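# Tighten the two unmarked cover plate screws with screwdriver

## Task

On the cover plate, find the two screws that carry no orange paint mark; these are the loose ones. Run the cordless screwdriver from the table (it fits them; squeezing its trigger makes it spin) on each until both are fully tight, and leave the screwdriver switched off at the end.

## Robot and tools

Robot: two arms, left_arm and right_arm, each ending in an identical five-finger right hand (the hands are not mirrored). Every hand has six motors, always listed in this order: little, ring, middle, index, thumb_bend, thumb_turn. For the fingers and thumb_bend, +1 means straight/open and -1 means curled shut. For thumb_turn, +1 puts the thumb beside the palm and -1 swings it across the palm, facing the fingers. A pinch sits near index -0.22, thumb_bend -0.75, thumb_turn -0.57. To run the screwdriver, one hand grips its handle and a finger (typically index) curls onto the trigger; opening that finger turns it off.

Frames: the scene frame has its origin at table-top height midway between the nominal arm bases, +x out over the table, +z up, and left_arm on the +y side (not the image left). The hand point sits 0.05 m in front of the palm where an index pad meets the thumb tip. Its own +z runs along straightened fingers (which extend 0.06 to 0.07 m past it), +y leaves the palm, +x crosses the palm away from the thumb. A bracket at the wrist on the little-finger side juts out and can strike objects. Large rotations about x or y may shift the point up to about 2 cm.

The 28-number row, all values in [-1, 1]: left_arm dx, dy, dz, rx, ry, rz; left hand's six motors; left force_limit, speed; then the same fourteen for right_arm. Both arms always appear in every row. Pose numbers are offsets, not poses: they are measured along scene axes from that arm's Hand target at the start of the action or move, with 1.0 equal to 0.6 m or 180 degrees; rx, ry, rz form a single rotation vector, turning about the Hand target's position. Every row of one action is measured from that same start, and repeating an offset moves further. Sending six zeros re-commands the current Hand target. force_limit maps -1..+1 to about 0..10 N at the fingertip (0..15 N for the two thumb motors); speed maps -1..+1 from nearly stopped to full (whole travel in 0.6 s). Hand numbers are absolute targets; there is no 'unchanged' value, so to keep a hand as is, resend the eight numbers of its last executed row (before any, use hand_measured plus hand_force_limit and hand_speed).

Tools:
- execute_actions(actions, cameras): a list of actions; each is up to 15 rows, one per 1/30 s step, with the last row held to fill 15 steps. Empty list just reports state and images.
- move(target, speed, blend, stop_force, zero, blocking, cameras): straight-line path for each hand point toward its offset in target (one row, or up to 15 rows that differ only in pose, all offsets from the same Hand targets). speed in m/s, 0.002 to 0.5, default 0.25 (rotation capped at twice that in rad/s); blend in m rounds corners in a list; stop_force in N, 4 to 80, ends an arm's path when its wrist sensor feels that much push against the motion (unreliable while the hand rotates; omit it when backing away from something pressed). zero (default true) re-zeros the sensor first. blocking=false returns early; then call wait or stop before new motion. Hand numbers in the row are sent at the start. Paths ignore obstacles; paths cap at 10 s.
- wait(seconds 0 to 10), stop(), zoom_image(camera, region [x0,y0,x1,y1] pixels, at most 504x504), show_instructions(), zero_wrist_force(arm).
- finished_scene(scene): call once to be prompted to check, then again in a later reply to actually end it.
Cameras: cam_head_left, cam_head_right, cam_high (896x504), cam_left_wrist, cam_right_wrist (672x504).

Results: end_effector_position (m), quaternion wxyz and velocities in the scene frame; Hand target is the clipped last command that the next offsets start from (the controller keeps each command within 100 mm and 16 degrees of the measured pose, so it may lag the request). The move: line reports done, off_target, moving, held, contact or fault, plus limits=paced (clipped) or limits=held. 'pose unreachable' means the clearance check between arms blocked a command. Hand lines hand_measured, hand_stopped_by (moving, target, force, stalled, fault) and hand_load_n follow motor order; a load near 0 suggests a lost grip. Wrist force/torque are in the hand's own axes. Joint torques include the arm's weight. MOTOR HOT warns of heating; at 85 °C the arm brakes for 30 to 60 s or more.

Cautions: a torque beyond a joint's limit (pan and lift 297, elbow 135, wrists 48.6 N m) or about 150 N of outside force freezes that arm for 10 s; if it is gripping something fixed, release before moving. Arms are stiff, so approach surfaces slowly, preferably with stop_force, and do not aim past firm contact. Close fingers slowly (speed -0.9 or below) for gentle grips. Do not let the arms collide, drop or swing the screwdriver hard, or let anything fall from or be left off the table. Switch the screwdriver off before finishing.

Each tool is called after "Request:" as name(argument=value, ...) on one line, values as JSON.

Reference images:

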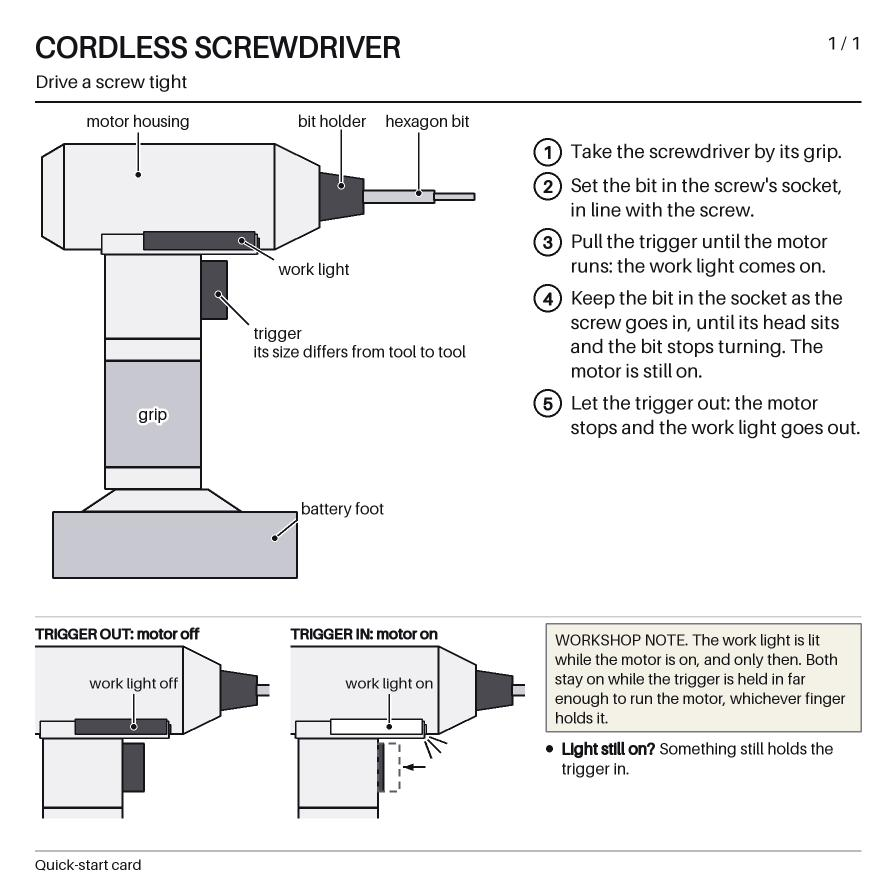

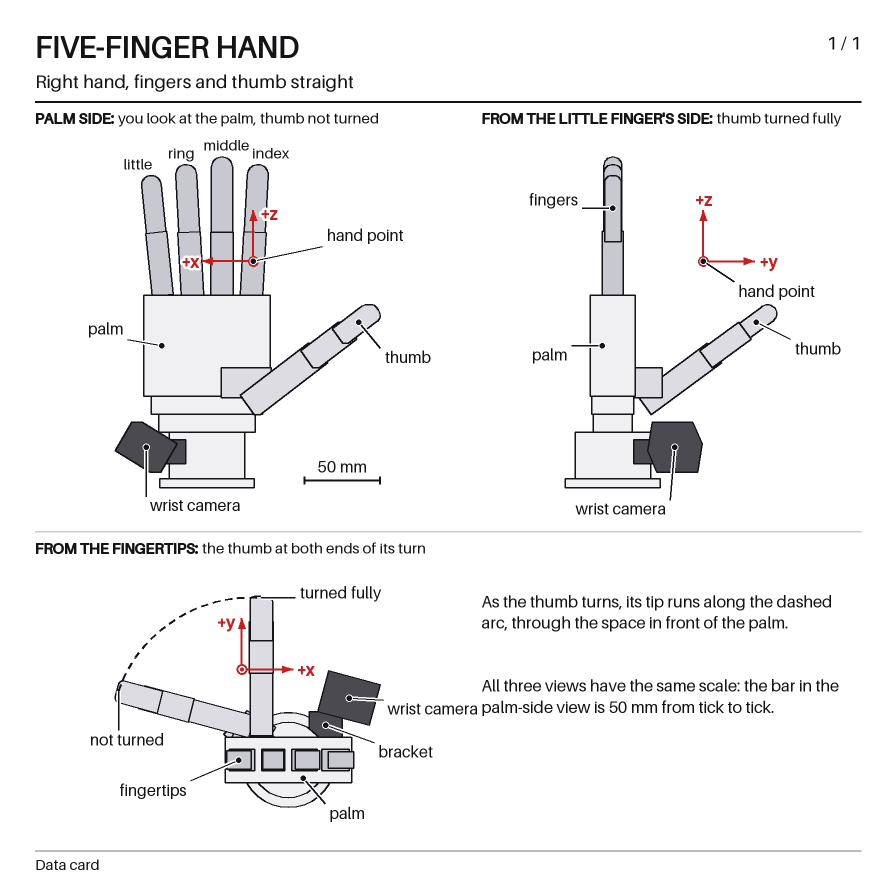

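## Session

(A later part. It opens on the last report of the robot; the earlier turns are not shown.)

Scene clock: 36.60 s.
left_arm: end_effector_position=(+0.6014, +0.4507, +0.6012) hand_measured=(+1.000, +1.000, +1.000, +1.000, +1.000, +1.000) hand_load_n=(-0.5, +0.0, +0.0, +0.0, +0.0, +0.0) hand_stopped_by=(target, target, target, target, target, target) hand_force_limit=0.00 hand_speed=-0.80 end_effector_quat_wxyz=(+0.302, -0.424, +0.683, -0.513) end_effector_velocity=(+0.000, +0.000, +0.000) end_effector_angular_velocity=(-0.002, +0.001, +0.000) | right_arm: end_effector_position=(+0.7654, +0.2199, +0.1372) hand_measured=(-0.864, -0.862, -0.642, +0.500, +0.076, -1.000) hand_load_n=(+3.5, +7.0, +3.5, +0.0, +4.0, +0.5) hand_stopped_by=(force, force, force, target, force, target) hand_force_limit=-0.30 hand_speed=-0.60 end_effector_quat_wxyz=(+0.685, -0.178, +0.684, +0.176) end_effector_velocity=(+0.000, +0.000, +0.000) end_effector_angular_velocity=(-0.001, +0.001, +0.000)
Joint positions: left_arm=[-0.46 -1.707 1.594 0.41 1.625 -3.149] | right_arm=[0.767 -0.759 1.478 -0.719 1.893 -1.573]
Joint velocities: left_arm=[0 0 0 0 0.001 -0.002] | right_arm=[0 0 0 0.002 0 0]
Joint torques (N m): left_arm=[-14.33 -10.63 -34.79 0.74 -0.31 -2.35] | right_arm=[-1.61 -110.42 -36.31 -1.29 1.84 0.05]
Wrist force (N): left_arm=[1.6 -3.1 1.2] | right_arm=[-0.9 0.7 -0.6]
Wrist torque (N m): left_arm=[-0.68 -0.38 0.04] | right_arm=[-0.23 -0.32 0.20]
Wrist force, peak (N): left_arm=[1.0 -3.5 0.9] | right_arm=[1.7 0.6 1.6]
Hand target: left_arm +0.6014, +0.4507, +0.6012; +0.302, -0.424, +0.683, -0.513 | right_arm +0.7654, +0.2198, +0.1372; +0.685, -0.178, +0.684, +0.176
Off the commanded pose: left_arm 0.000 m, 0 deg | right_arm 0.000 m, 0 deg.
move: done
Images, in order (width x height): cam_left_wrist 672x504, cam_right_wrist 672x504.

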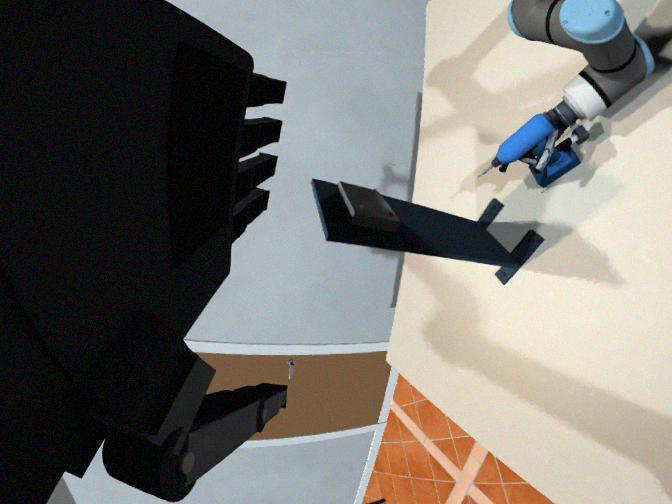

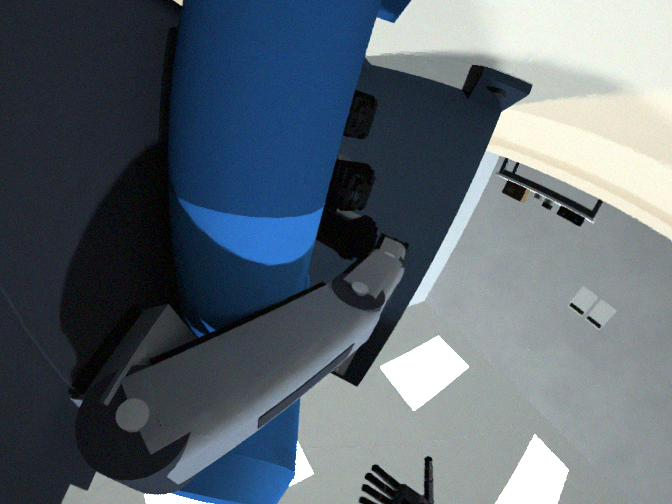

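Request:
move(target=[0,0,0,0,0,0,1,1,1,1,1,1,0,-0.8,0,0,0,0,0,0,-1,-1,-1,0.0,-1,-1,0.3,-0.6], cameras=["cam_right_wrist","cam_left_wrist"])

Request:
zoom_image(camera="cam_left_wrist", region=[462, 80, 622, 220])

Scene clock: 37.77 s.
left_arm: end_effector_position=(+0.6014, +0.4507, +0.6012) hand_measured=(+1.000, +1.000, +1.000, +1.000, +1.000, +1.000) hand_load_n=(+0.0, +0.0, +0.0, +0.0, +0.0, +0.0) hand_stopped_by=(target, target, target, target, target, target) hand_force_limit=0.00 hand_speed=-0.80 end_effector_quat_wxyz=(+0.302, -0.424, +0.683, -0.513) end_effector_velocity=(+0.000, +0.000, -0.001) end_effector_angular_velocity=(+0.001, +0.001, +0.001) | right_arm: end_effector_position=(+0.7654, +0.2199, +0.1372) hand_measured=(-0.880, -0.862, -0.658, +0.000, +0.034, -1.000) hand_load_n=(+10.5, +5.0, +8.5, +0.0, +10.0, +1.5) hand_stopped_by=(force, force, force, target, force, target) hand_force_limit=0.30 hand_speed=-0.60 end_effector_quat_wxyz=(+0.685, -0.178, +0.684, +0.176) end_effector_velocity=(+0.000, +0.000, +0.000) end_effector_angular_velocity=(+0.000, +0.000, +0.000)
Joint positions: left_arm=[-0.46 -1.707 1.594 0.41 1.625 -3.149] | right_arm=[0.767 -0.759 1.478 -0.719 1.893 -1.573]
Joint velocities: left_arm=[0.001 0.001 0 0.001 0 0] | right_arm=[0 0 0 0 0 0]
Joint torques (N m): left_arm=[-10.7 -11.46 -35.13 1.11 -0.12 -2.36] | right_arm=[-7.28 -99.17 -30.1 -1.5 1.87 0.06]
Wrist force (N): left_arm=[0.8 -2.9 0.9] | right_arm=[-3.1 1.1 -0.6]
Wrist torque (N m): left_arm=[-0.63 -0.24 -0.01] | right_arm=[-0.26 -0.35 0.28]
Wrist force, peak (N): left_arm=[0.9 -3.4 1.0] | right_arm=[-3.8 1.9 0.2]
Hand target: left_arm +0.6014, +0.4507, +0.6012; +0.302, -0.424, +0.683, -0.513 | right_arm +0.7654, +0.2198, +0.1372; +0.685, -0.178, +0.684, +0.176
Off the commanded pose: left_arm 0.000 m, 0 deg | right_arm 0.000 m, 0 deg.
move: done
Images, in order (width x height): cam_left_wrist 672x504, cam_right_wrist 672x504.

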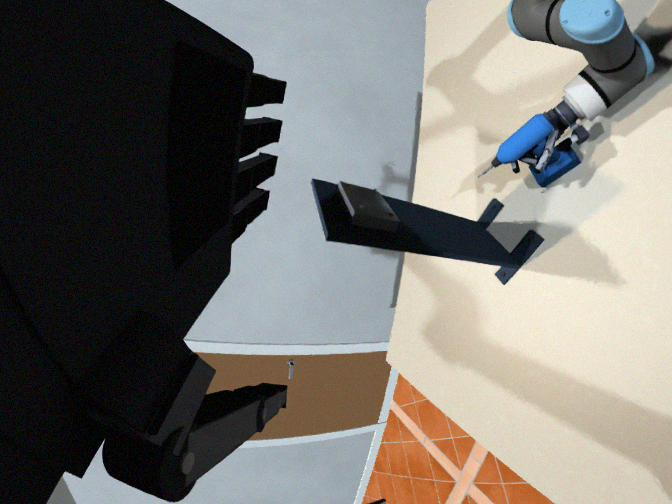

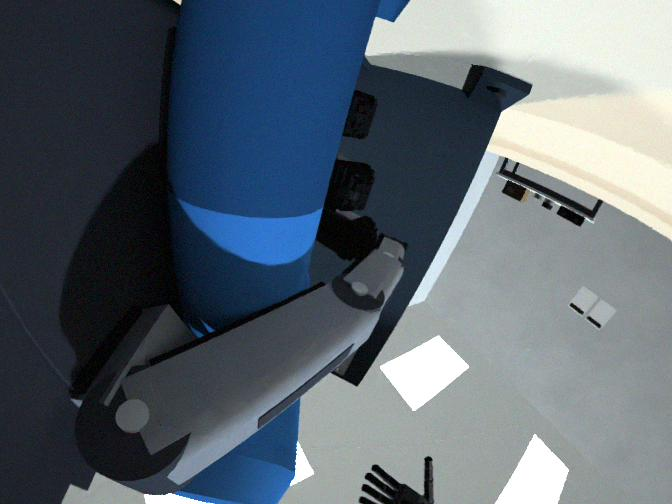

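Scaled by 3.150 from the camera's 672x504 image, which has a finer 960x720 frame.

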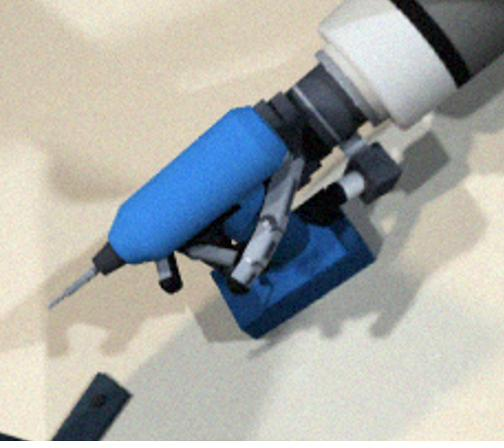

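Request:
move(target=[[0,0,0,0,0,0,1,1,1,1,1,1,0,-0.8,0,0,0.05,0,0,0,-1,-1,-1,0.0,-1,-1,0.3,-0.6],[0,0,0,0,0,0,1,1,1,1,1,1,0,-0.8,-0.15,-0.08,0.3,0,0,0,-1,-1,-1,0.0,-1,-1,0.3,-0.6]], speed=[0.04,0.12], blend=0.01)

Request:
zoom_image(camera="cam_left_wrist", region=[420, 40, 640, 240])

Request:
zoom_image(camera="cam_high", region=[380, 120, 530, 340])

Scene clock: 40.53 s.
left_arm: end_effector_position=(+0.6014, +0.4507, +0.6012) hand_measured=(+1.000, +1.000, +1.000, +1.000, +1.000, +1.000) hand_load_n=(+0.0, -0.5, +0.0, +0.0, +0.0, -0.5) hand_stopped_by=(target, target, target, target, target, target) hand_force_limit=0.00 hand_speed=-0.80 end_effector_quat_wxyz=(+0.302, -0.424, +0.683, -0.513) end_effector_velocity=(+0.000, +0.000, +0.000) end_effector_angular_velocity=(+0.000, +0.000, +0.000) | right_arm: end_effector_position=(+0.6752, +0.1716, +0.3168) hand_measured=(-0.880, -0.862, -0.658, +0.000, +0.034, -1.000) hand_load_n=(+8.0, +4.0, +9.0, +0.0, +10.0, +1.5) hand_stopped_by=(force, force, force, target, force, target) hand_force_limit=0.30 hand_speed=-0.60 end_effector_quat_wxyz=(+0.685, -0.178, +0.684, +0.176) end_effector_velocity=(+0.001, +0.000, +0.001) end_effector_angular_velocity=(+0.002, -0.002, +0.000)
Joint positions: left_arm=[-0.46 -1.707 1.594 0.41 1.625 -3.149] | right_arm=[0.811 -1.052 1.618 -0.567 1.936 -1.573]
Joint velocities: left_arm=[0 0 0 0 0 -0.001] | right_arm=[-0.001 0.001 -0.002 -0.002 0 0]
Joint torques (N m): left_arm=[-12.01 -10.33 -36.33 0.71 -0.45 -2.19] | right_arm=[-11.74 -89.14 -49.5 -6 -1.69 -1.33]
Wrist force (N): left_arm=[1.0 -3.1 1.2] | right_arm=[10.4 -0.2 0.2]
Wrist torque (N m): left_arm=[-0.68 -0.28 0.00] | right_arm=[-0.22 -0.39 0.12]
Wrist force, peak (N): left_arm=[1.2 -3.4 1.3] | right_arm=[11.5 -0.2 0.0]
Hand target: left_arm +0.6014, +0.4507, +0.6012; +0.302, -0.424, +0.683, -0.513 | right_arm +0.6754, +0.1715, +0.3170; +0.685, -0.178, +0.684, +0.176
Off the commanded pose: left_arm 0.000 m, 0 deg | right_arm 0.001 m, 0 deg.
move: done

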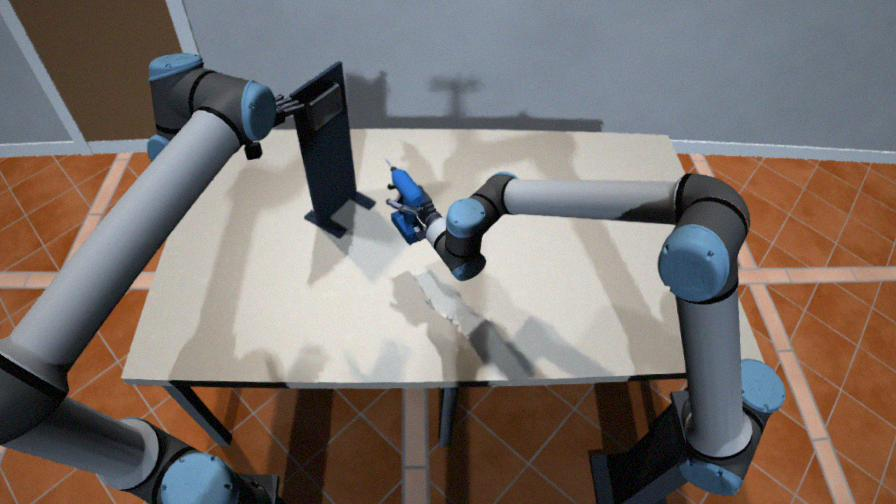

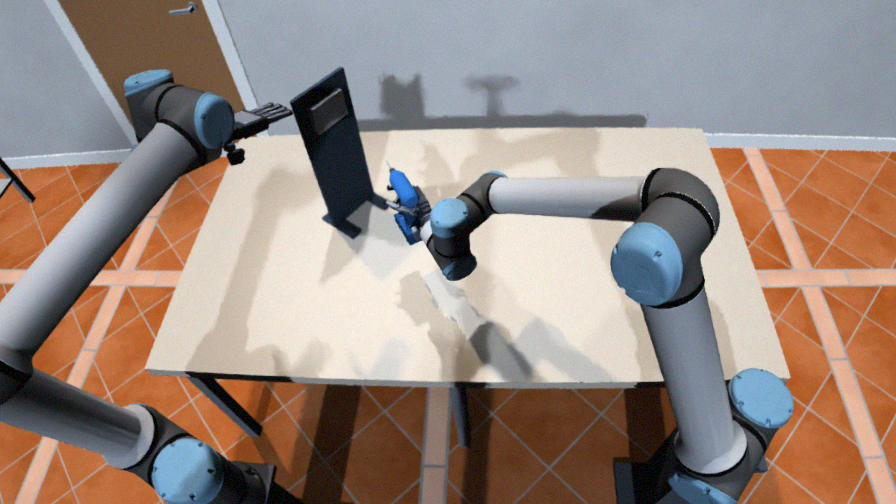

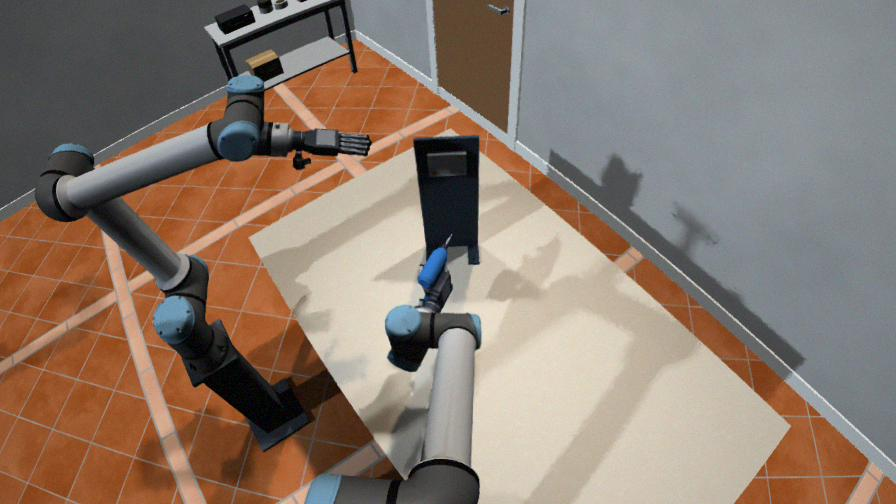

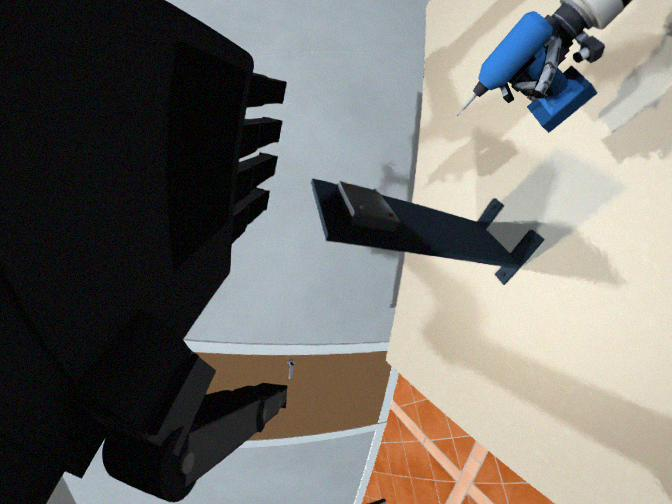

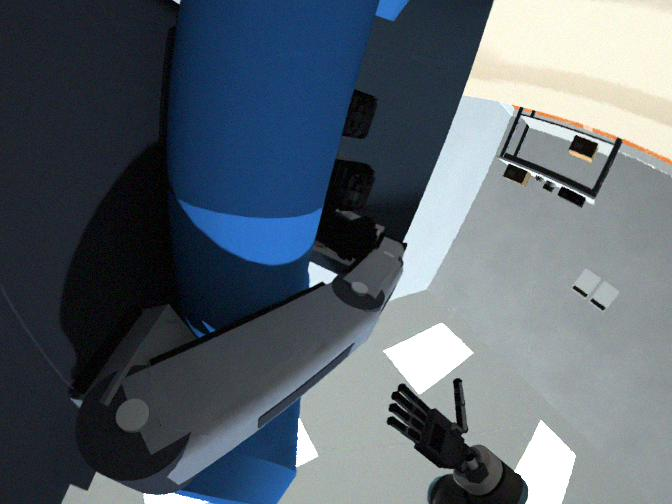

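Scaled by 2.291 from the camera's 672x504 image, which has a finer 960x720 frame.

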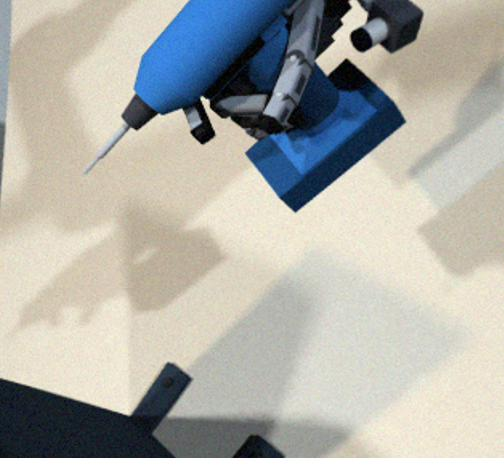

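Scaled by 2.291.

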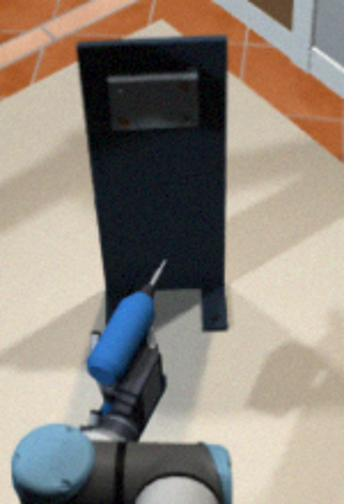

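Request:
move(target=[0,0,0,0,0,0,1,1,1,1,1,1,0,-0.8,0,0,0,0,0,0,-1,-1,-1,-0.45,-1,-1,0.3,-0.7], cameras=["cam_left_wrist"])

Request:
zoom_image(camera="cam_left_wrist", region=[450, 0, 610, 140])

Request:
move(target=[0,0,0,0,0,0,1,1,1,1,1,1,0,-0.8,0,0,0,0,0,0,-1,-1,-1,-0.97,-1,-1,0.3,-0.7], cameras=["cam_left_wrist"])

Request:
zoom_image(camera="cam_left_wrist", region=[450, 0, 610, 140])

Scene clock: 41.87 s.
left_arm: end_effector_position=(+0.6014, +0.4507, +0.6012) hand_measured=(+1.000, +1.000, +1.000, +1.000, +1.000, +1.000) hand_load_n=(+0.0, +0.0, +0.0, -0.5, +0.0, +0.0) hand_stopped_by=(target, target, target, target, target, target) hand_force_limit=0.00 hand_speed=-0.80 end_effector_quat_wxyz=(+0.302, -0.424, +0.683, -0.513) end_effector_velocity=(+0.000, +0.000, +0.000) end_effector_angular_velocity=(+0.001, -0.001, +0.000) | right_arm: end_effector_position=(+0.6754, +0.1715, +0.3170) hand_measured=(-0.880, -0.862, -0.658, -0.450, +0.034, -1.000) hand_load_n=(+8.0, +4.0, +9.0, +0.0, +10.0, +1.5) hand_stopped_by=(force, force, force, target, force, target) hand_force_limit=0.30 hand_speed=-0.70 end_effector_quat_wxyz=(+0.685, -0.178, +0.684, +0.176) end_effector_velocity=(+0.000, +0.000, +0.000) end_effector_angular_velocity=(-0.001, +0.000, +0.000)
Joint positions: left_arm=[-0.46 -1.707 1.594 0.41 1.625 -3.149] | right_arm=[0.81 -1.052 1.618 -0.567 1.936 -1.573]
Joint velocities: left_arm=[0 0 0 0.001 0 0.001] | right_arm=[0 0 0 0.001 0 0]
Joint torques (N m): left_arm=[-11.63 -11.38 -36.69 0.21 0.11 -2.05] | right_arm=[-14.22 -107 -47.66 -6.38 -1.29 0.21]
Wrist force (N): left_arm=[0.8 -2.9 0.9] | right_arm=[10.1 -0.5 0.1]
Wrist torque (N m): left_arm=[-0.62 -0.25 0.00] | right_arm=[-0.28 -0.37 0.09]
Wrist force, peak (N): left_arm=[0.9 -3.4 0.9] | right_arm=[10.1 -0.5 0.1]
Hand target: left_arm +0.6014, +0.4507, +0.6012; +0.302, -0.424, +0.683, -0.513 | right_arm +0.6754, +0.1715, +0.3170; +0.685, -0.178, +0.684, +0.176
Off the commanded pose: left_arm 0.000 m, 0 deg | right_arm 0.000 m, 0 deg.
move: done
Images, in order (width x height): cam_left_wrist 672x504.

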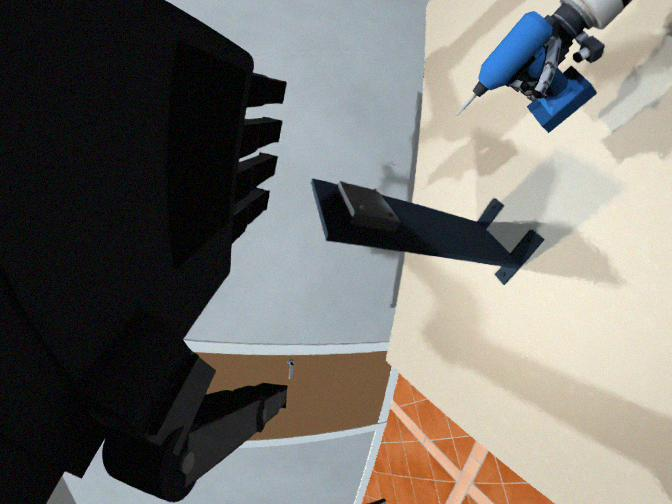

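Scaled by 3.150 from the camera's 672x504 image, which has a finer 960x720 frame.

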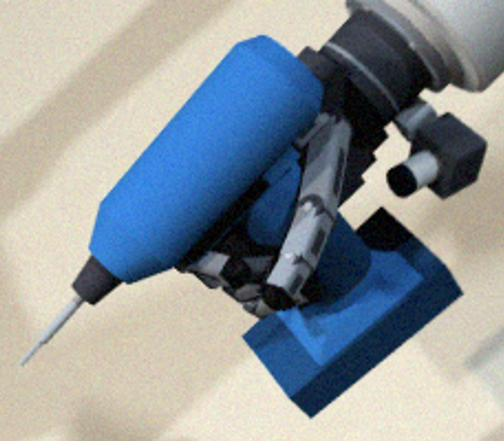

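Scene clock: 42.73 s.
left_arm: end_effector_position=(+0.6014, +0.4507, +0.6012) hand_measured=(+1.000, +1.000, +1.000, +1.000, +1.000, +1.000) hand_load_n=(+0.0, +0.0, +0.0, +0.0, +0.0, -0.5) hand_stopped_by=(target, target, target, target, target, target) hand_force_limit=0.00 hand_speed=-0.80 end_effector_quat_wxyz=(+0.302, -0.424, +0.683, -0.513) end_effector_velocity=(+0.000, +0.000, -0.001) end_effector_angular_velocity=(+0.000, +0.001, +0.000) | right_arm: end_effector_position=(+0.6754, +0.1715, +0.3170) hand_measured=(-0.880, -0.862, -0.658, -0.746, +0.034, -1.000) hand_load_n=(+8.0, +4.0, +8.5, +7.0, +10.0, +2.0) hand_stopped_by=(force, force, force, force, force, target) hand_force_limit=0.30 hand_speed=-0.70 end_effector_quat_wxyz=(+0.685, -0.178, +0.684, +0.176) end_effector_velocity=(+0.000, +0.000, +0.001) end_effector_angular_velocity=(+0.000, +0.000, +0.001)
Joint positions: left_arm=[-0.46 -1.707 1.594 0.41 1.625 -3.149] | right_arm=[0.81 -1.052 1.618 -0.567 1.936 -1.573]
Joint velocities: left_arm=[0 0.001 0 0 0 0] | right_arm=[0 -0.001 0 0 0 0]
Joint torques (N m): left_arm=[-6.94 -13.04 -36.01 0.18 -0.11 -2.12] | right_arm=[-13.15 -105.96 -45.21 -6.1 -1.08 0.32]
Wrist force (N): left_arm=[1.0 -3.1 1.3] | right_arm=[9.7 -0.1 0.1]
Wrist torque (N m): left_arm=[-0.69 -0.28 0.01] | right_arm=[-0.21 -0.32 0.08]
Wrist force, peak (N): left_arm=[1.2 -3.4 1.1] | right_arm=[10.2 -0.3 0.1]
Hand target: left_arm +0.6014, +0.4507, +0.6012; +0.302, -0.424, +0.683, -0.513 | right_arm +0.6754, +0.1715, +0.3170; +0.685, -0.178, +0.684, +0.176
Off the commanded pose: left_arm 0.000 m, 0 deg | right_arm 0.000 m, 0 deg.
move: done
Images, in order (width x height): cam_left_wrist 672x504.

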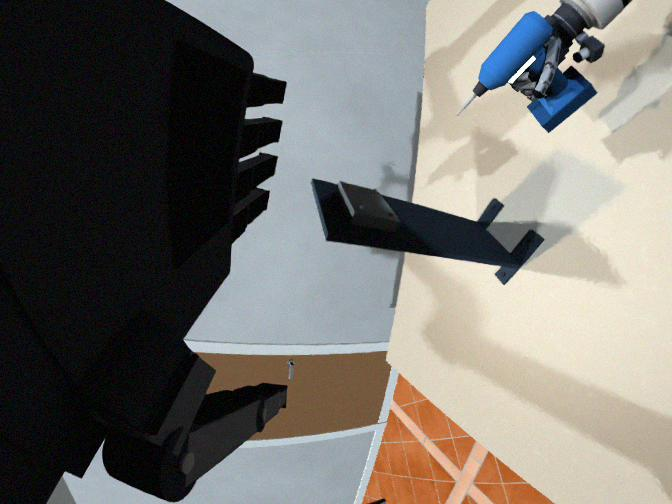

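Scaled by 3.150 from the camera's 672x504 image, which has a finer 960x720 frame.

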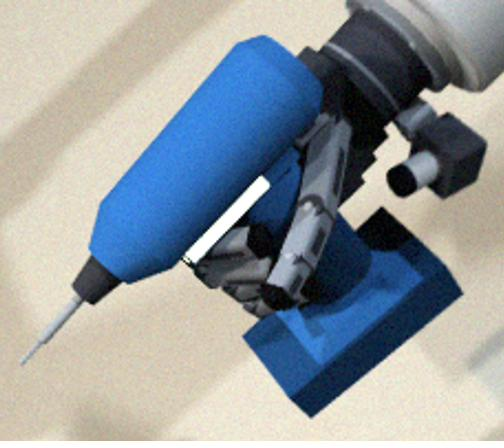

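Request:
move(target=[0,0,0,0,0,0,1,1,1,1,1,1,0,-0.8,0.143,0.161,0.172,0,0,0.1056,-1,-1,-1,-0.45,-1,-1,0.3,-0.7], speed=0.1)

Request:
zoom_image(camera="cam_left_wrist", region=[300, 20, 540, 260])

Request:
zoom_image(camera="cam_high", region=[380, 120, 530, 340])

Request:
zoom_image(camera="cam_head_left", region=[260, 50, 460, 250])

Scene clock: 46.47 s.
left_arm: end_effector_position=(+0.6014, +0.4507, +0.6012) hand_measured=(+1.000, +1.000, +1.000, +1.000, +1.000, +1.000) hand_load_n=(+0.0, +0.0, +0.0, +0.0, +0.0, +0.0) hand_stopped_by=(target, target, target, target, target, target) hand_force_limit=0.00 hand_speed=-0.80 end_effector_quat_wxyz=(+0.302, -0.424, +0.683, -0.513) end_effector_velocity=(+0.000, -0.001, +0.000) end_effector_angular_velocity=(-0.001, +0.000, -0.001) | right_arm: end_effector_position=(+0.7613, +0.2681, +0.4202) hand_measured=(-0.880, -0.862, -0.658, -0.450, +0.034, -1.000) hand_load_n=(+8.0, +4.0, +9.5, +0.0, +10.0, +1.5) hand_stopped_by=(force, force, force, target, force, target) hand_force_limit=0.30 hand_speed=-0.70 end_effector_quat_wxyz=(+0.646, -0.288, +0.646, +0.287) end_effector_velocity=(-0.001, +0.000, +0.001) end_effector_angular_velocity=(+0.001, -0.001, +0.001)
Joint positions: left_arm=[-0.46 -1.707 1.594 0.41 1.625 -3.149] | right_arm=[0.708 -0.946 1.245 -0.3 1.501 -1.572]
Joint velocities: left_arm=[-0.001 0 0 -0.001 0 -0.001] | right_arm=[0 -0.001 -0.001 0 -0.001 0]
Joint torques (N m): left_arm=[-10.75 -9.62 -37.19 0.21 0.26 -1.8] | right_arm=[13.77 -115.26 -54.96 -5.41 -0.52 -0.07]
Wrist force (N): left_arm=[0.6 -3.0 1.4] | right_arm=[10.2 -0.5 -0.1]
Wrist torque (N m): left_arm=[-0.67 -0.23 -0.02] | right_arm=[-0.26 -0.37 0.09]
Wrist force, peak (N): left_arm=[0.8 -3.7 1.2] | right_arm=[11.4 -0.3 -1.4]
Hand target: left_arm +0.6014, +0.4507, +0.6012; +0.302, -0.424, +0.683, -0.513 | right_arm +0.7612, +0.2682, +0.4203; +0.646, -0.288, +0.646, +0.287
Off the commanded pose: left_arm 0.000 m, 0 deg | right_arm 0.000 m, 0 deg.
move: done

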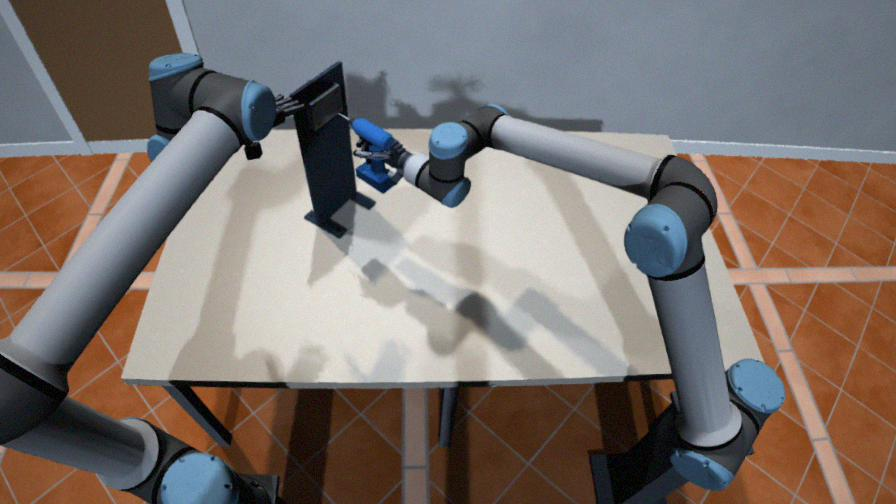

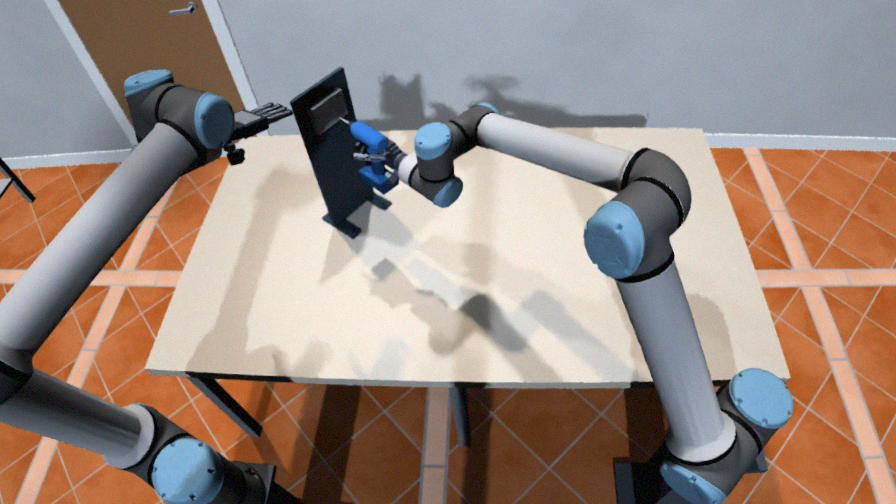

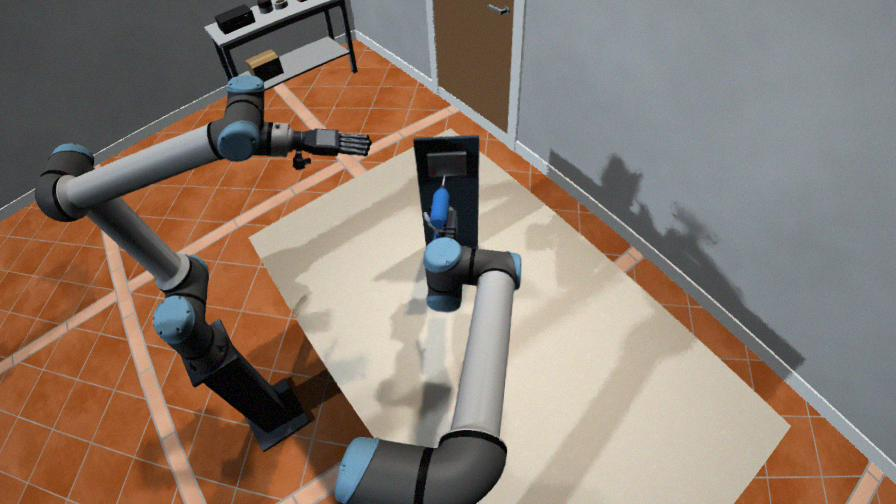

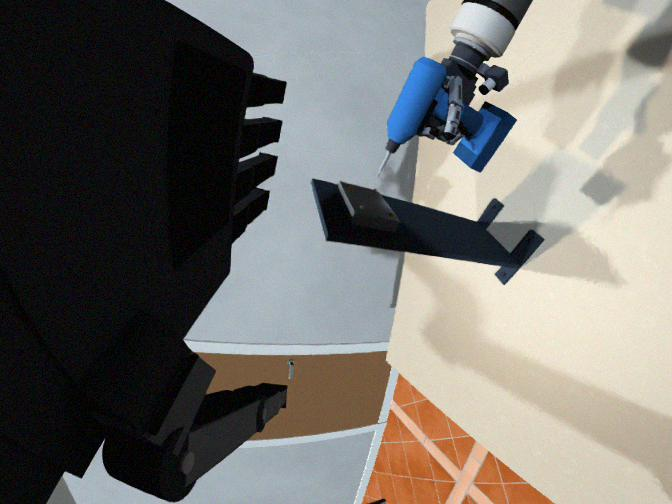

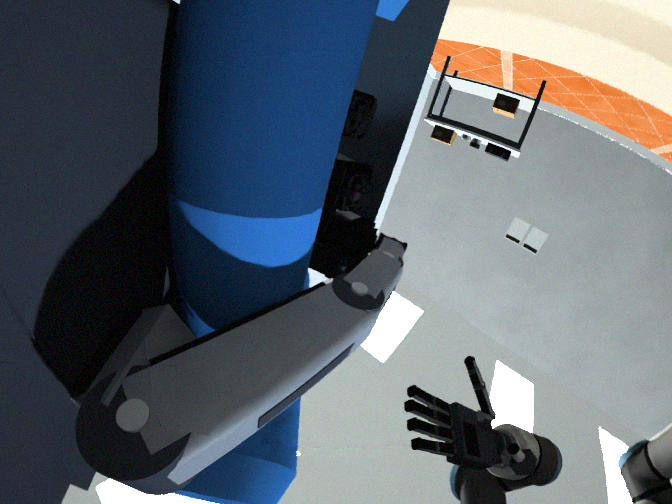

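Scaled by 2.100 from the camera's 672x504 image, which has a finer 960x720 frame.

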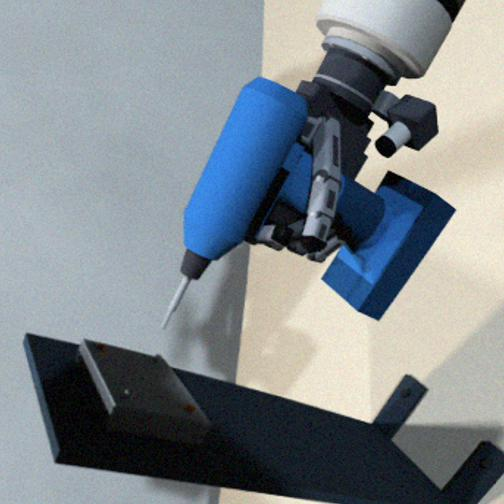

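Scaled by 2.291.

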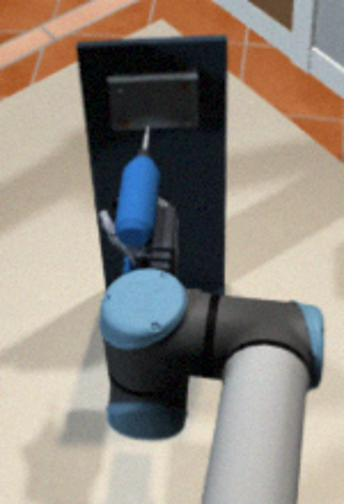

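Scaled by 2.520.

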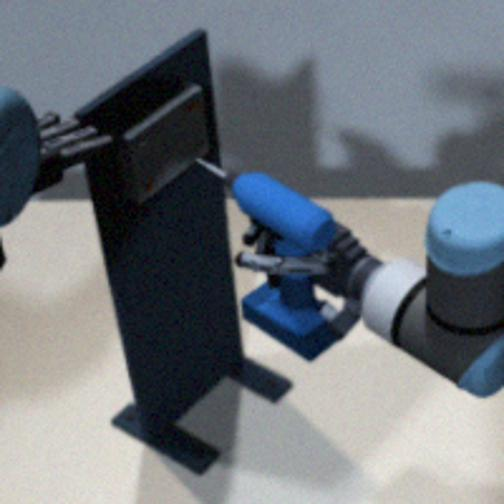

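Request:
wait(seconds=0)

Request:
zoom_image(camera="cam_left_wrist", region=[240, 0, 640, 300])

Request:
zoom_image(camera="cam_high", region=[360, 80, 560, 230])

Scene clock: 47.20 s.
left_arm: end_effector_position=(+0.6014, +0.4507, +0.6012) hand_measured=(+1.000, +1.000, +1.000, +1.000, +1.000, +1.000) hand_load_n=(+0.0, +0.0, +0.0, +0.0, +0.0, +0.0) hand_stopped_by=(target, target, target, target, target, target) hand_force_limit=0.00 hand_speed=-0.80 end_effector_quat_wxyz=(+0.302, -0.424, +0.683, -0.513) end_effector_velocity=(+0.000, +0.000, -0.001) end_effector_angular_velocity=(+0.001, +0.001, +0.000) | right_arm: end_effector_position=(+0.7612, +0.2682, +0.4203) hand_measured=(-0.880, -0.862, -0.658, -0.450, +0.034, -1.000) hand_load_n=(+8.0, +4.0, +9.5, +0.0, +9.5, +1.5) hand_stopped_by=(force, force, force, target, force, target) hand_force_limit=0.30 hand_speed=-0.70 end_effector_quat_wxyz=(+0.646, -0.288, +0.646, +0.287) end_effector_velocity=(+0.000, +0.000, +0.002) end_effector_angular_velocity=(+0.001, -0.002, +0.000)
Joint positions: left_arm=[-0.46 -1.707 1.594 0.41 1.625 -3.149] | right_arm=[0.708 -0.946 1.245 -0.3 1.501 -1.573]
Joint velocities: left_arm=[0 0.001 0 0.001 0 0] | right_arm=[0 -0.002 0 0 0 0]
Joint torques (N m): left_arm=[-9.11 -9.53 -35.9 -0.04 0.13 -1.95] | right_arm=[14.84 -122.08 -54.85 -2.86 -1.57 -0.71]
Wrist force (N): left_arm=[0.7 -2.8 1.0] | right_arm=[9.9 -0.3 0.0]
Wrist torque (N m): left_arm=[-0.62 -0.24 -0.01] | right_arm=[-0.23 -0.34 0.07]
Wrist force, peak (N): left_arm=[1.1 -3.2 1.0] | right_arm=[10.4 -0.4 0.0]
Hand target: left_arm +0.6014, +0.4507, +0.6012; +0.302, -0.424, +0.683, -0.513 | right_arm +0.7612, +0.2682, +0.4203; +0.646, -0.288, +0.646, +0.287
Off the commanded pose: left_arm 0.000 m, 0 deg | right_arm 0.000 m, 0 deg.

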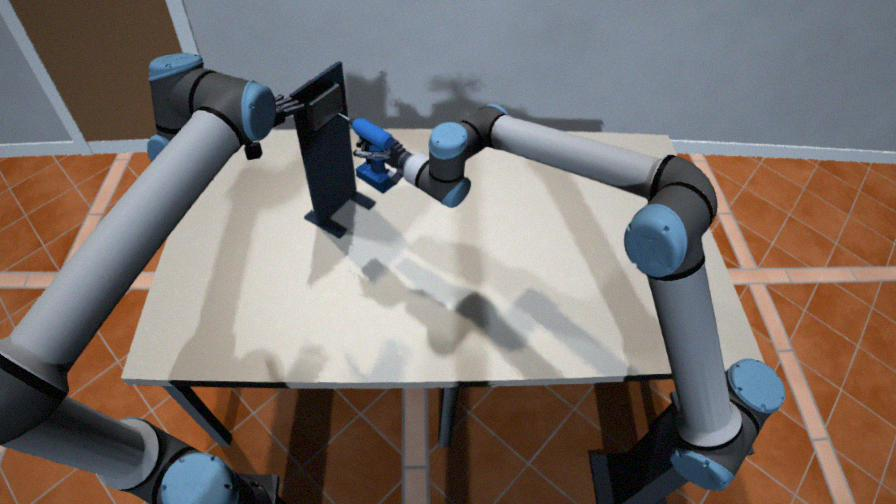

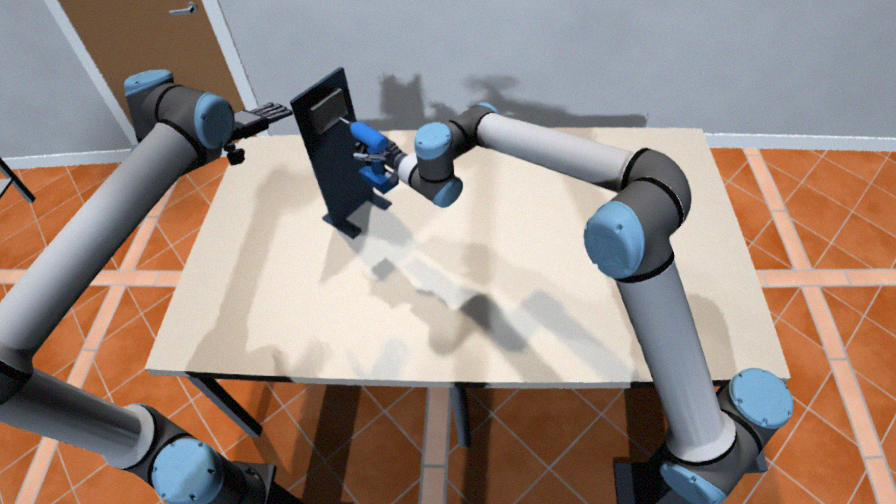

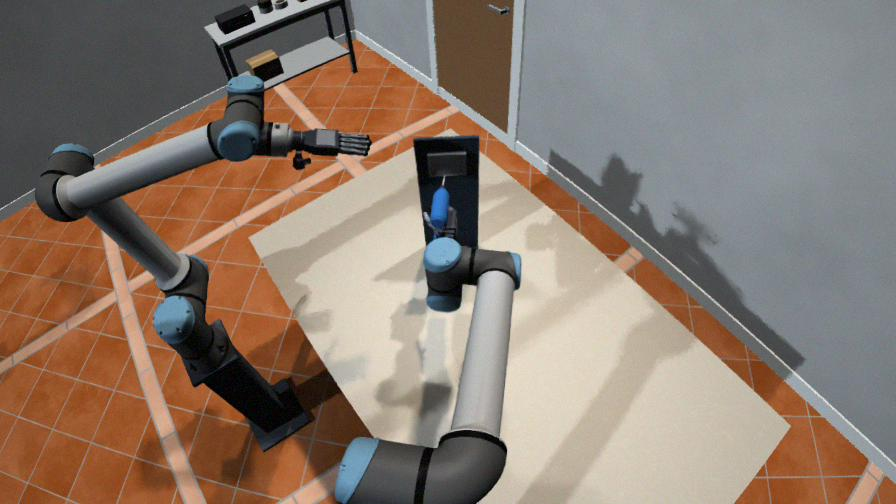

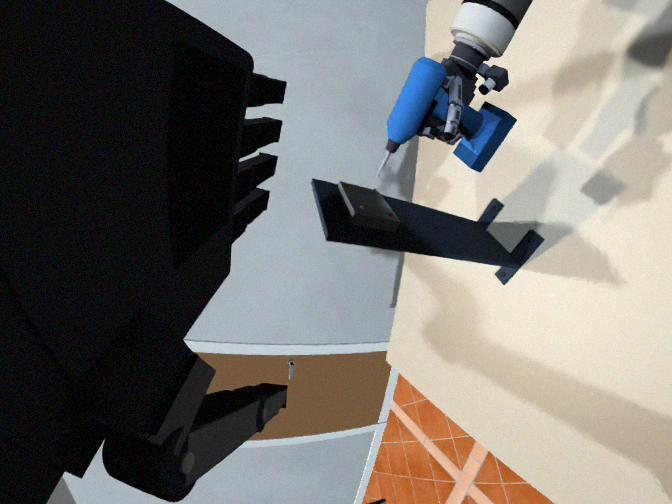

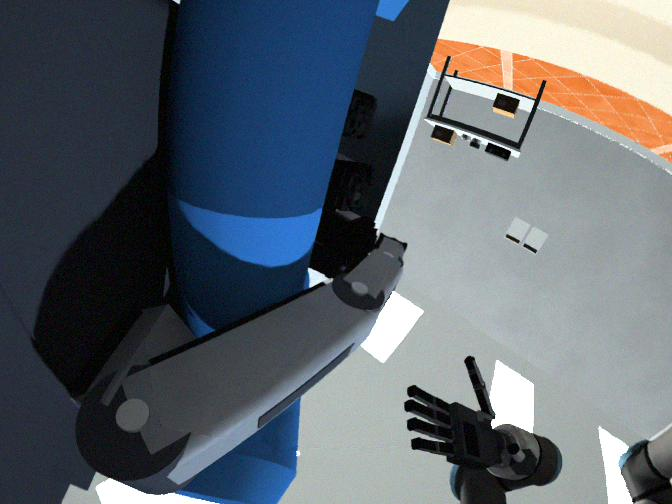

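Scaled by 1.260 from the camera's 672x504 image, which has a finer 960x720 frame.

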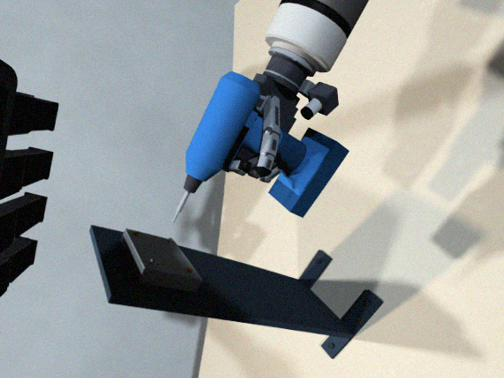

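Scaled by 2.520.

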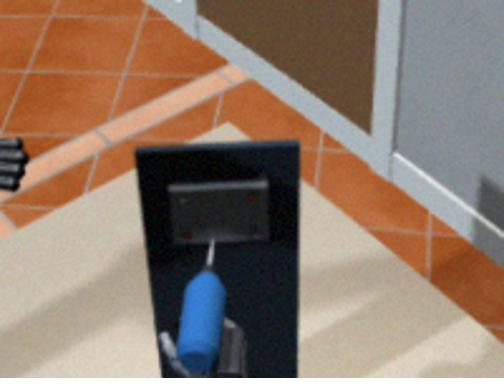

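Request:
zoom_image(camera="cam_high", region=[412, 132, 484, 196])

Request:
zoom_image(camera="cam_left_wrist", region=[300, 140, 420, 250])

Request:
zoom_image(camera="cam_head_right", region=[280, 60, 380, 150])

Scaled by 7.000.

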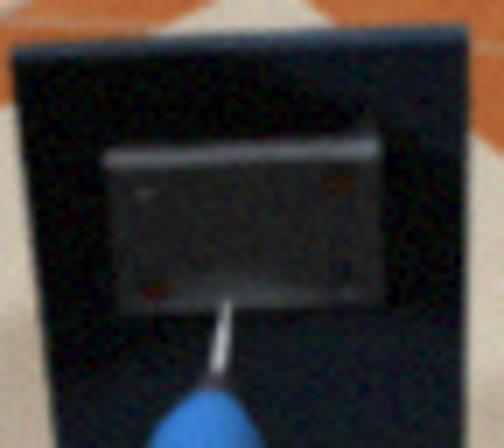

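Scaled by 4.200 from the camera's 672x504 image, which has a finer 960x720 frame.

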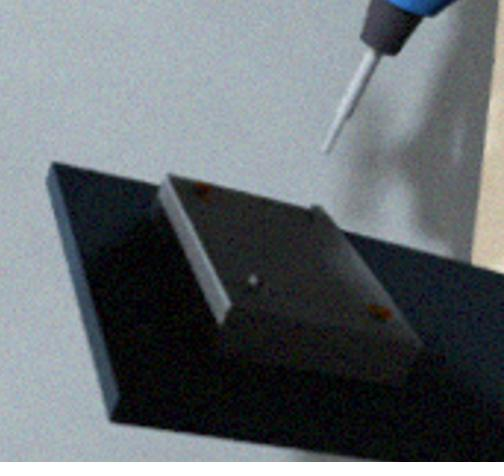

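Scaled by 5.040.

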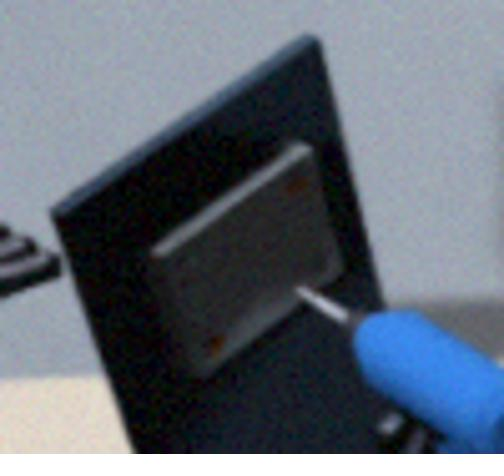

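Request:
move(target=[-0.012,-0.18,0,0,0,0.109,1,1,1,1,1,1,0,-0.8,0,0,0,0,0,0,-1,-1,-1,-0.45,-1,-1,0.3,-0.7], cameras=["cam_left_wrist"])

Request:
zoom_image(camera="cam_left_wrist", region=[280, 100, 440, 240])

Scene clock: 49.23 s.
left_arm: end_effector_position=(+0.5937, +0.3424, +0.6011) hand_measured=(+1.000, +1.000, +1.000, +1.000, +1.000, +1.000) hand_load_n=(+0.0, +0.0, +0.0, +0.0, +0.0, -0.5) hand_stopped_by=(target, target, target, target, target, target) hand_force_limit=0.00 hand_speed=-0.80 end_effector_quat_wxyz=(+0.385, -0.534, +0.601, -0.454) end_effector_velocity=(+0.000, +0.000, +0.000) end_effector_angular_velocity=(+0.000, -0.001, +0.002) | right_arm: end_effector_position=(+0.7612, +0.2682, +0.4203) hand_measured=(-0.880, -0.862, -0.658, -0.450, +0.034, -1.000) hand_load_n=(+8.0, +4.0, +9.0, +0.0, +10.0, +2.0) hand_stopped_by=(force, force, force, target, force, target) hand_force_limit=0.30 hand_speed=-0.70 end_effector_quat_wxyz=(+0.646, -0.288, +0.646, +0.287) end_effector_velocity=(+0.000, +0.000, +0.001) end_effector_angular_velocity=(+0.000, +0.000, +0.000)
Joint positions: left_arm=[-0.825 -1.652 1.55 0.468 0.954 -3.384] | right_arm=[0.708 -0.946 1.245 -0.3 1.501 -1.573]
Joint velocities: left_arm=[-0.002 0 0 0 -0.004 -0.002] | right_arm=[0 -0.001 0 0.001 0 0]
Joint torques (N m): left_arm=[-11.58 -39.22 -30.94 -3.51 -2.92 0.21] | right_arm=[14.03 -121.74 -49.03 -3.34 -1.33 -0.65]
Wrist force (N): left_arm=[0.8 -2.9 0.8] | right_arm=[10.2 -0.5 -0.1]
Wrist torque (N m): left_arm=[-0.62 -0.25 -0.01] | right_arm=[-0.25 -0.38 0.09]
Wrist force, peak (N): left_arm=[2.6 -2.7 1.4] | right_arm=[10.6 -0.1 -0.3]
Hand target: left_arm +0.5937, +0.3424, +0.6011; +0.385, -0.534, +0.600, -0.454 | right_arm +0.7612, +0.2682, +0.4203; +0.646, -0.288, +0.646, +0.287
Off the commanded pose: left_arm 0.001 m, 0 deg | right_arm 0.000 m, 0 deg.
move: done
Images, in order (width x height): cam_left_wrist 672x504.

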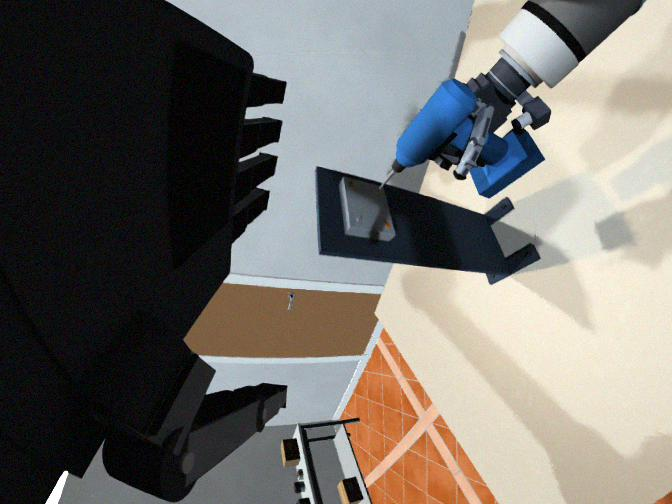

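Scaled by 3.150 from the camera's 672x504 image, which has a finer 960x720 frame.

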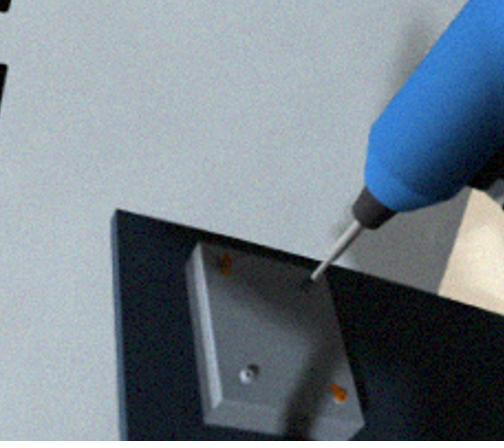

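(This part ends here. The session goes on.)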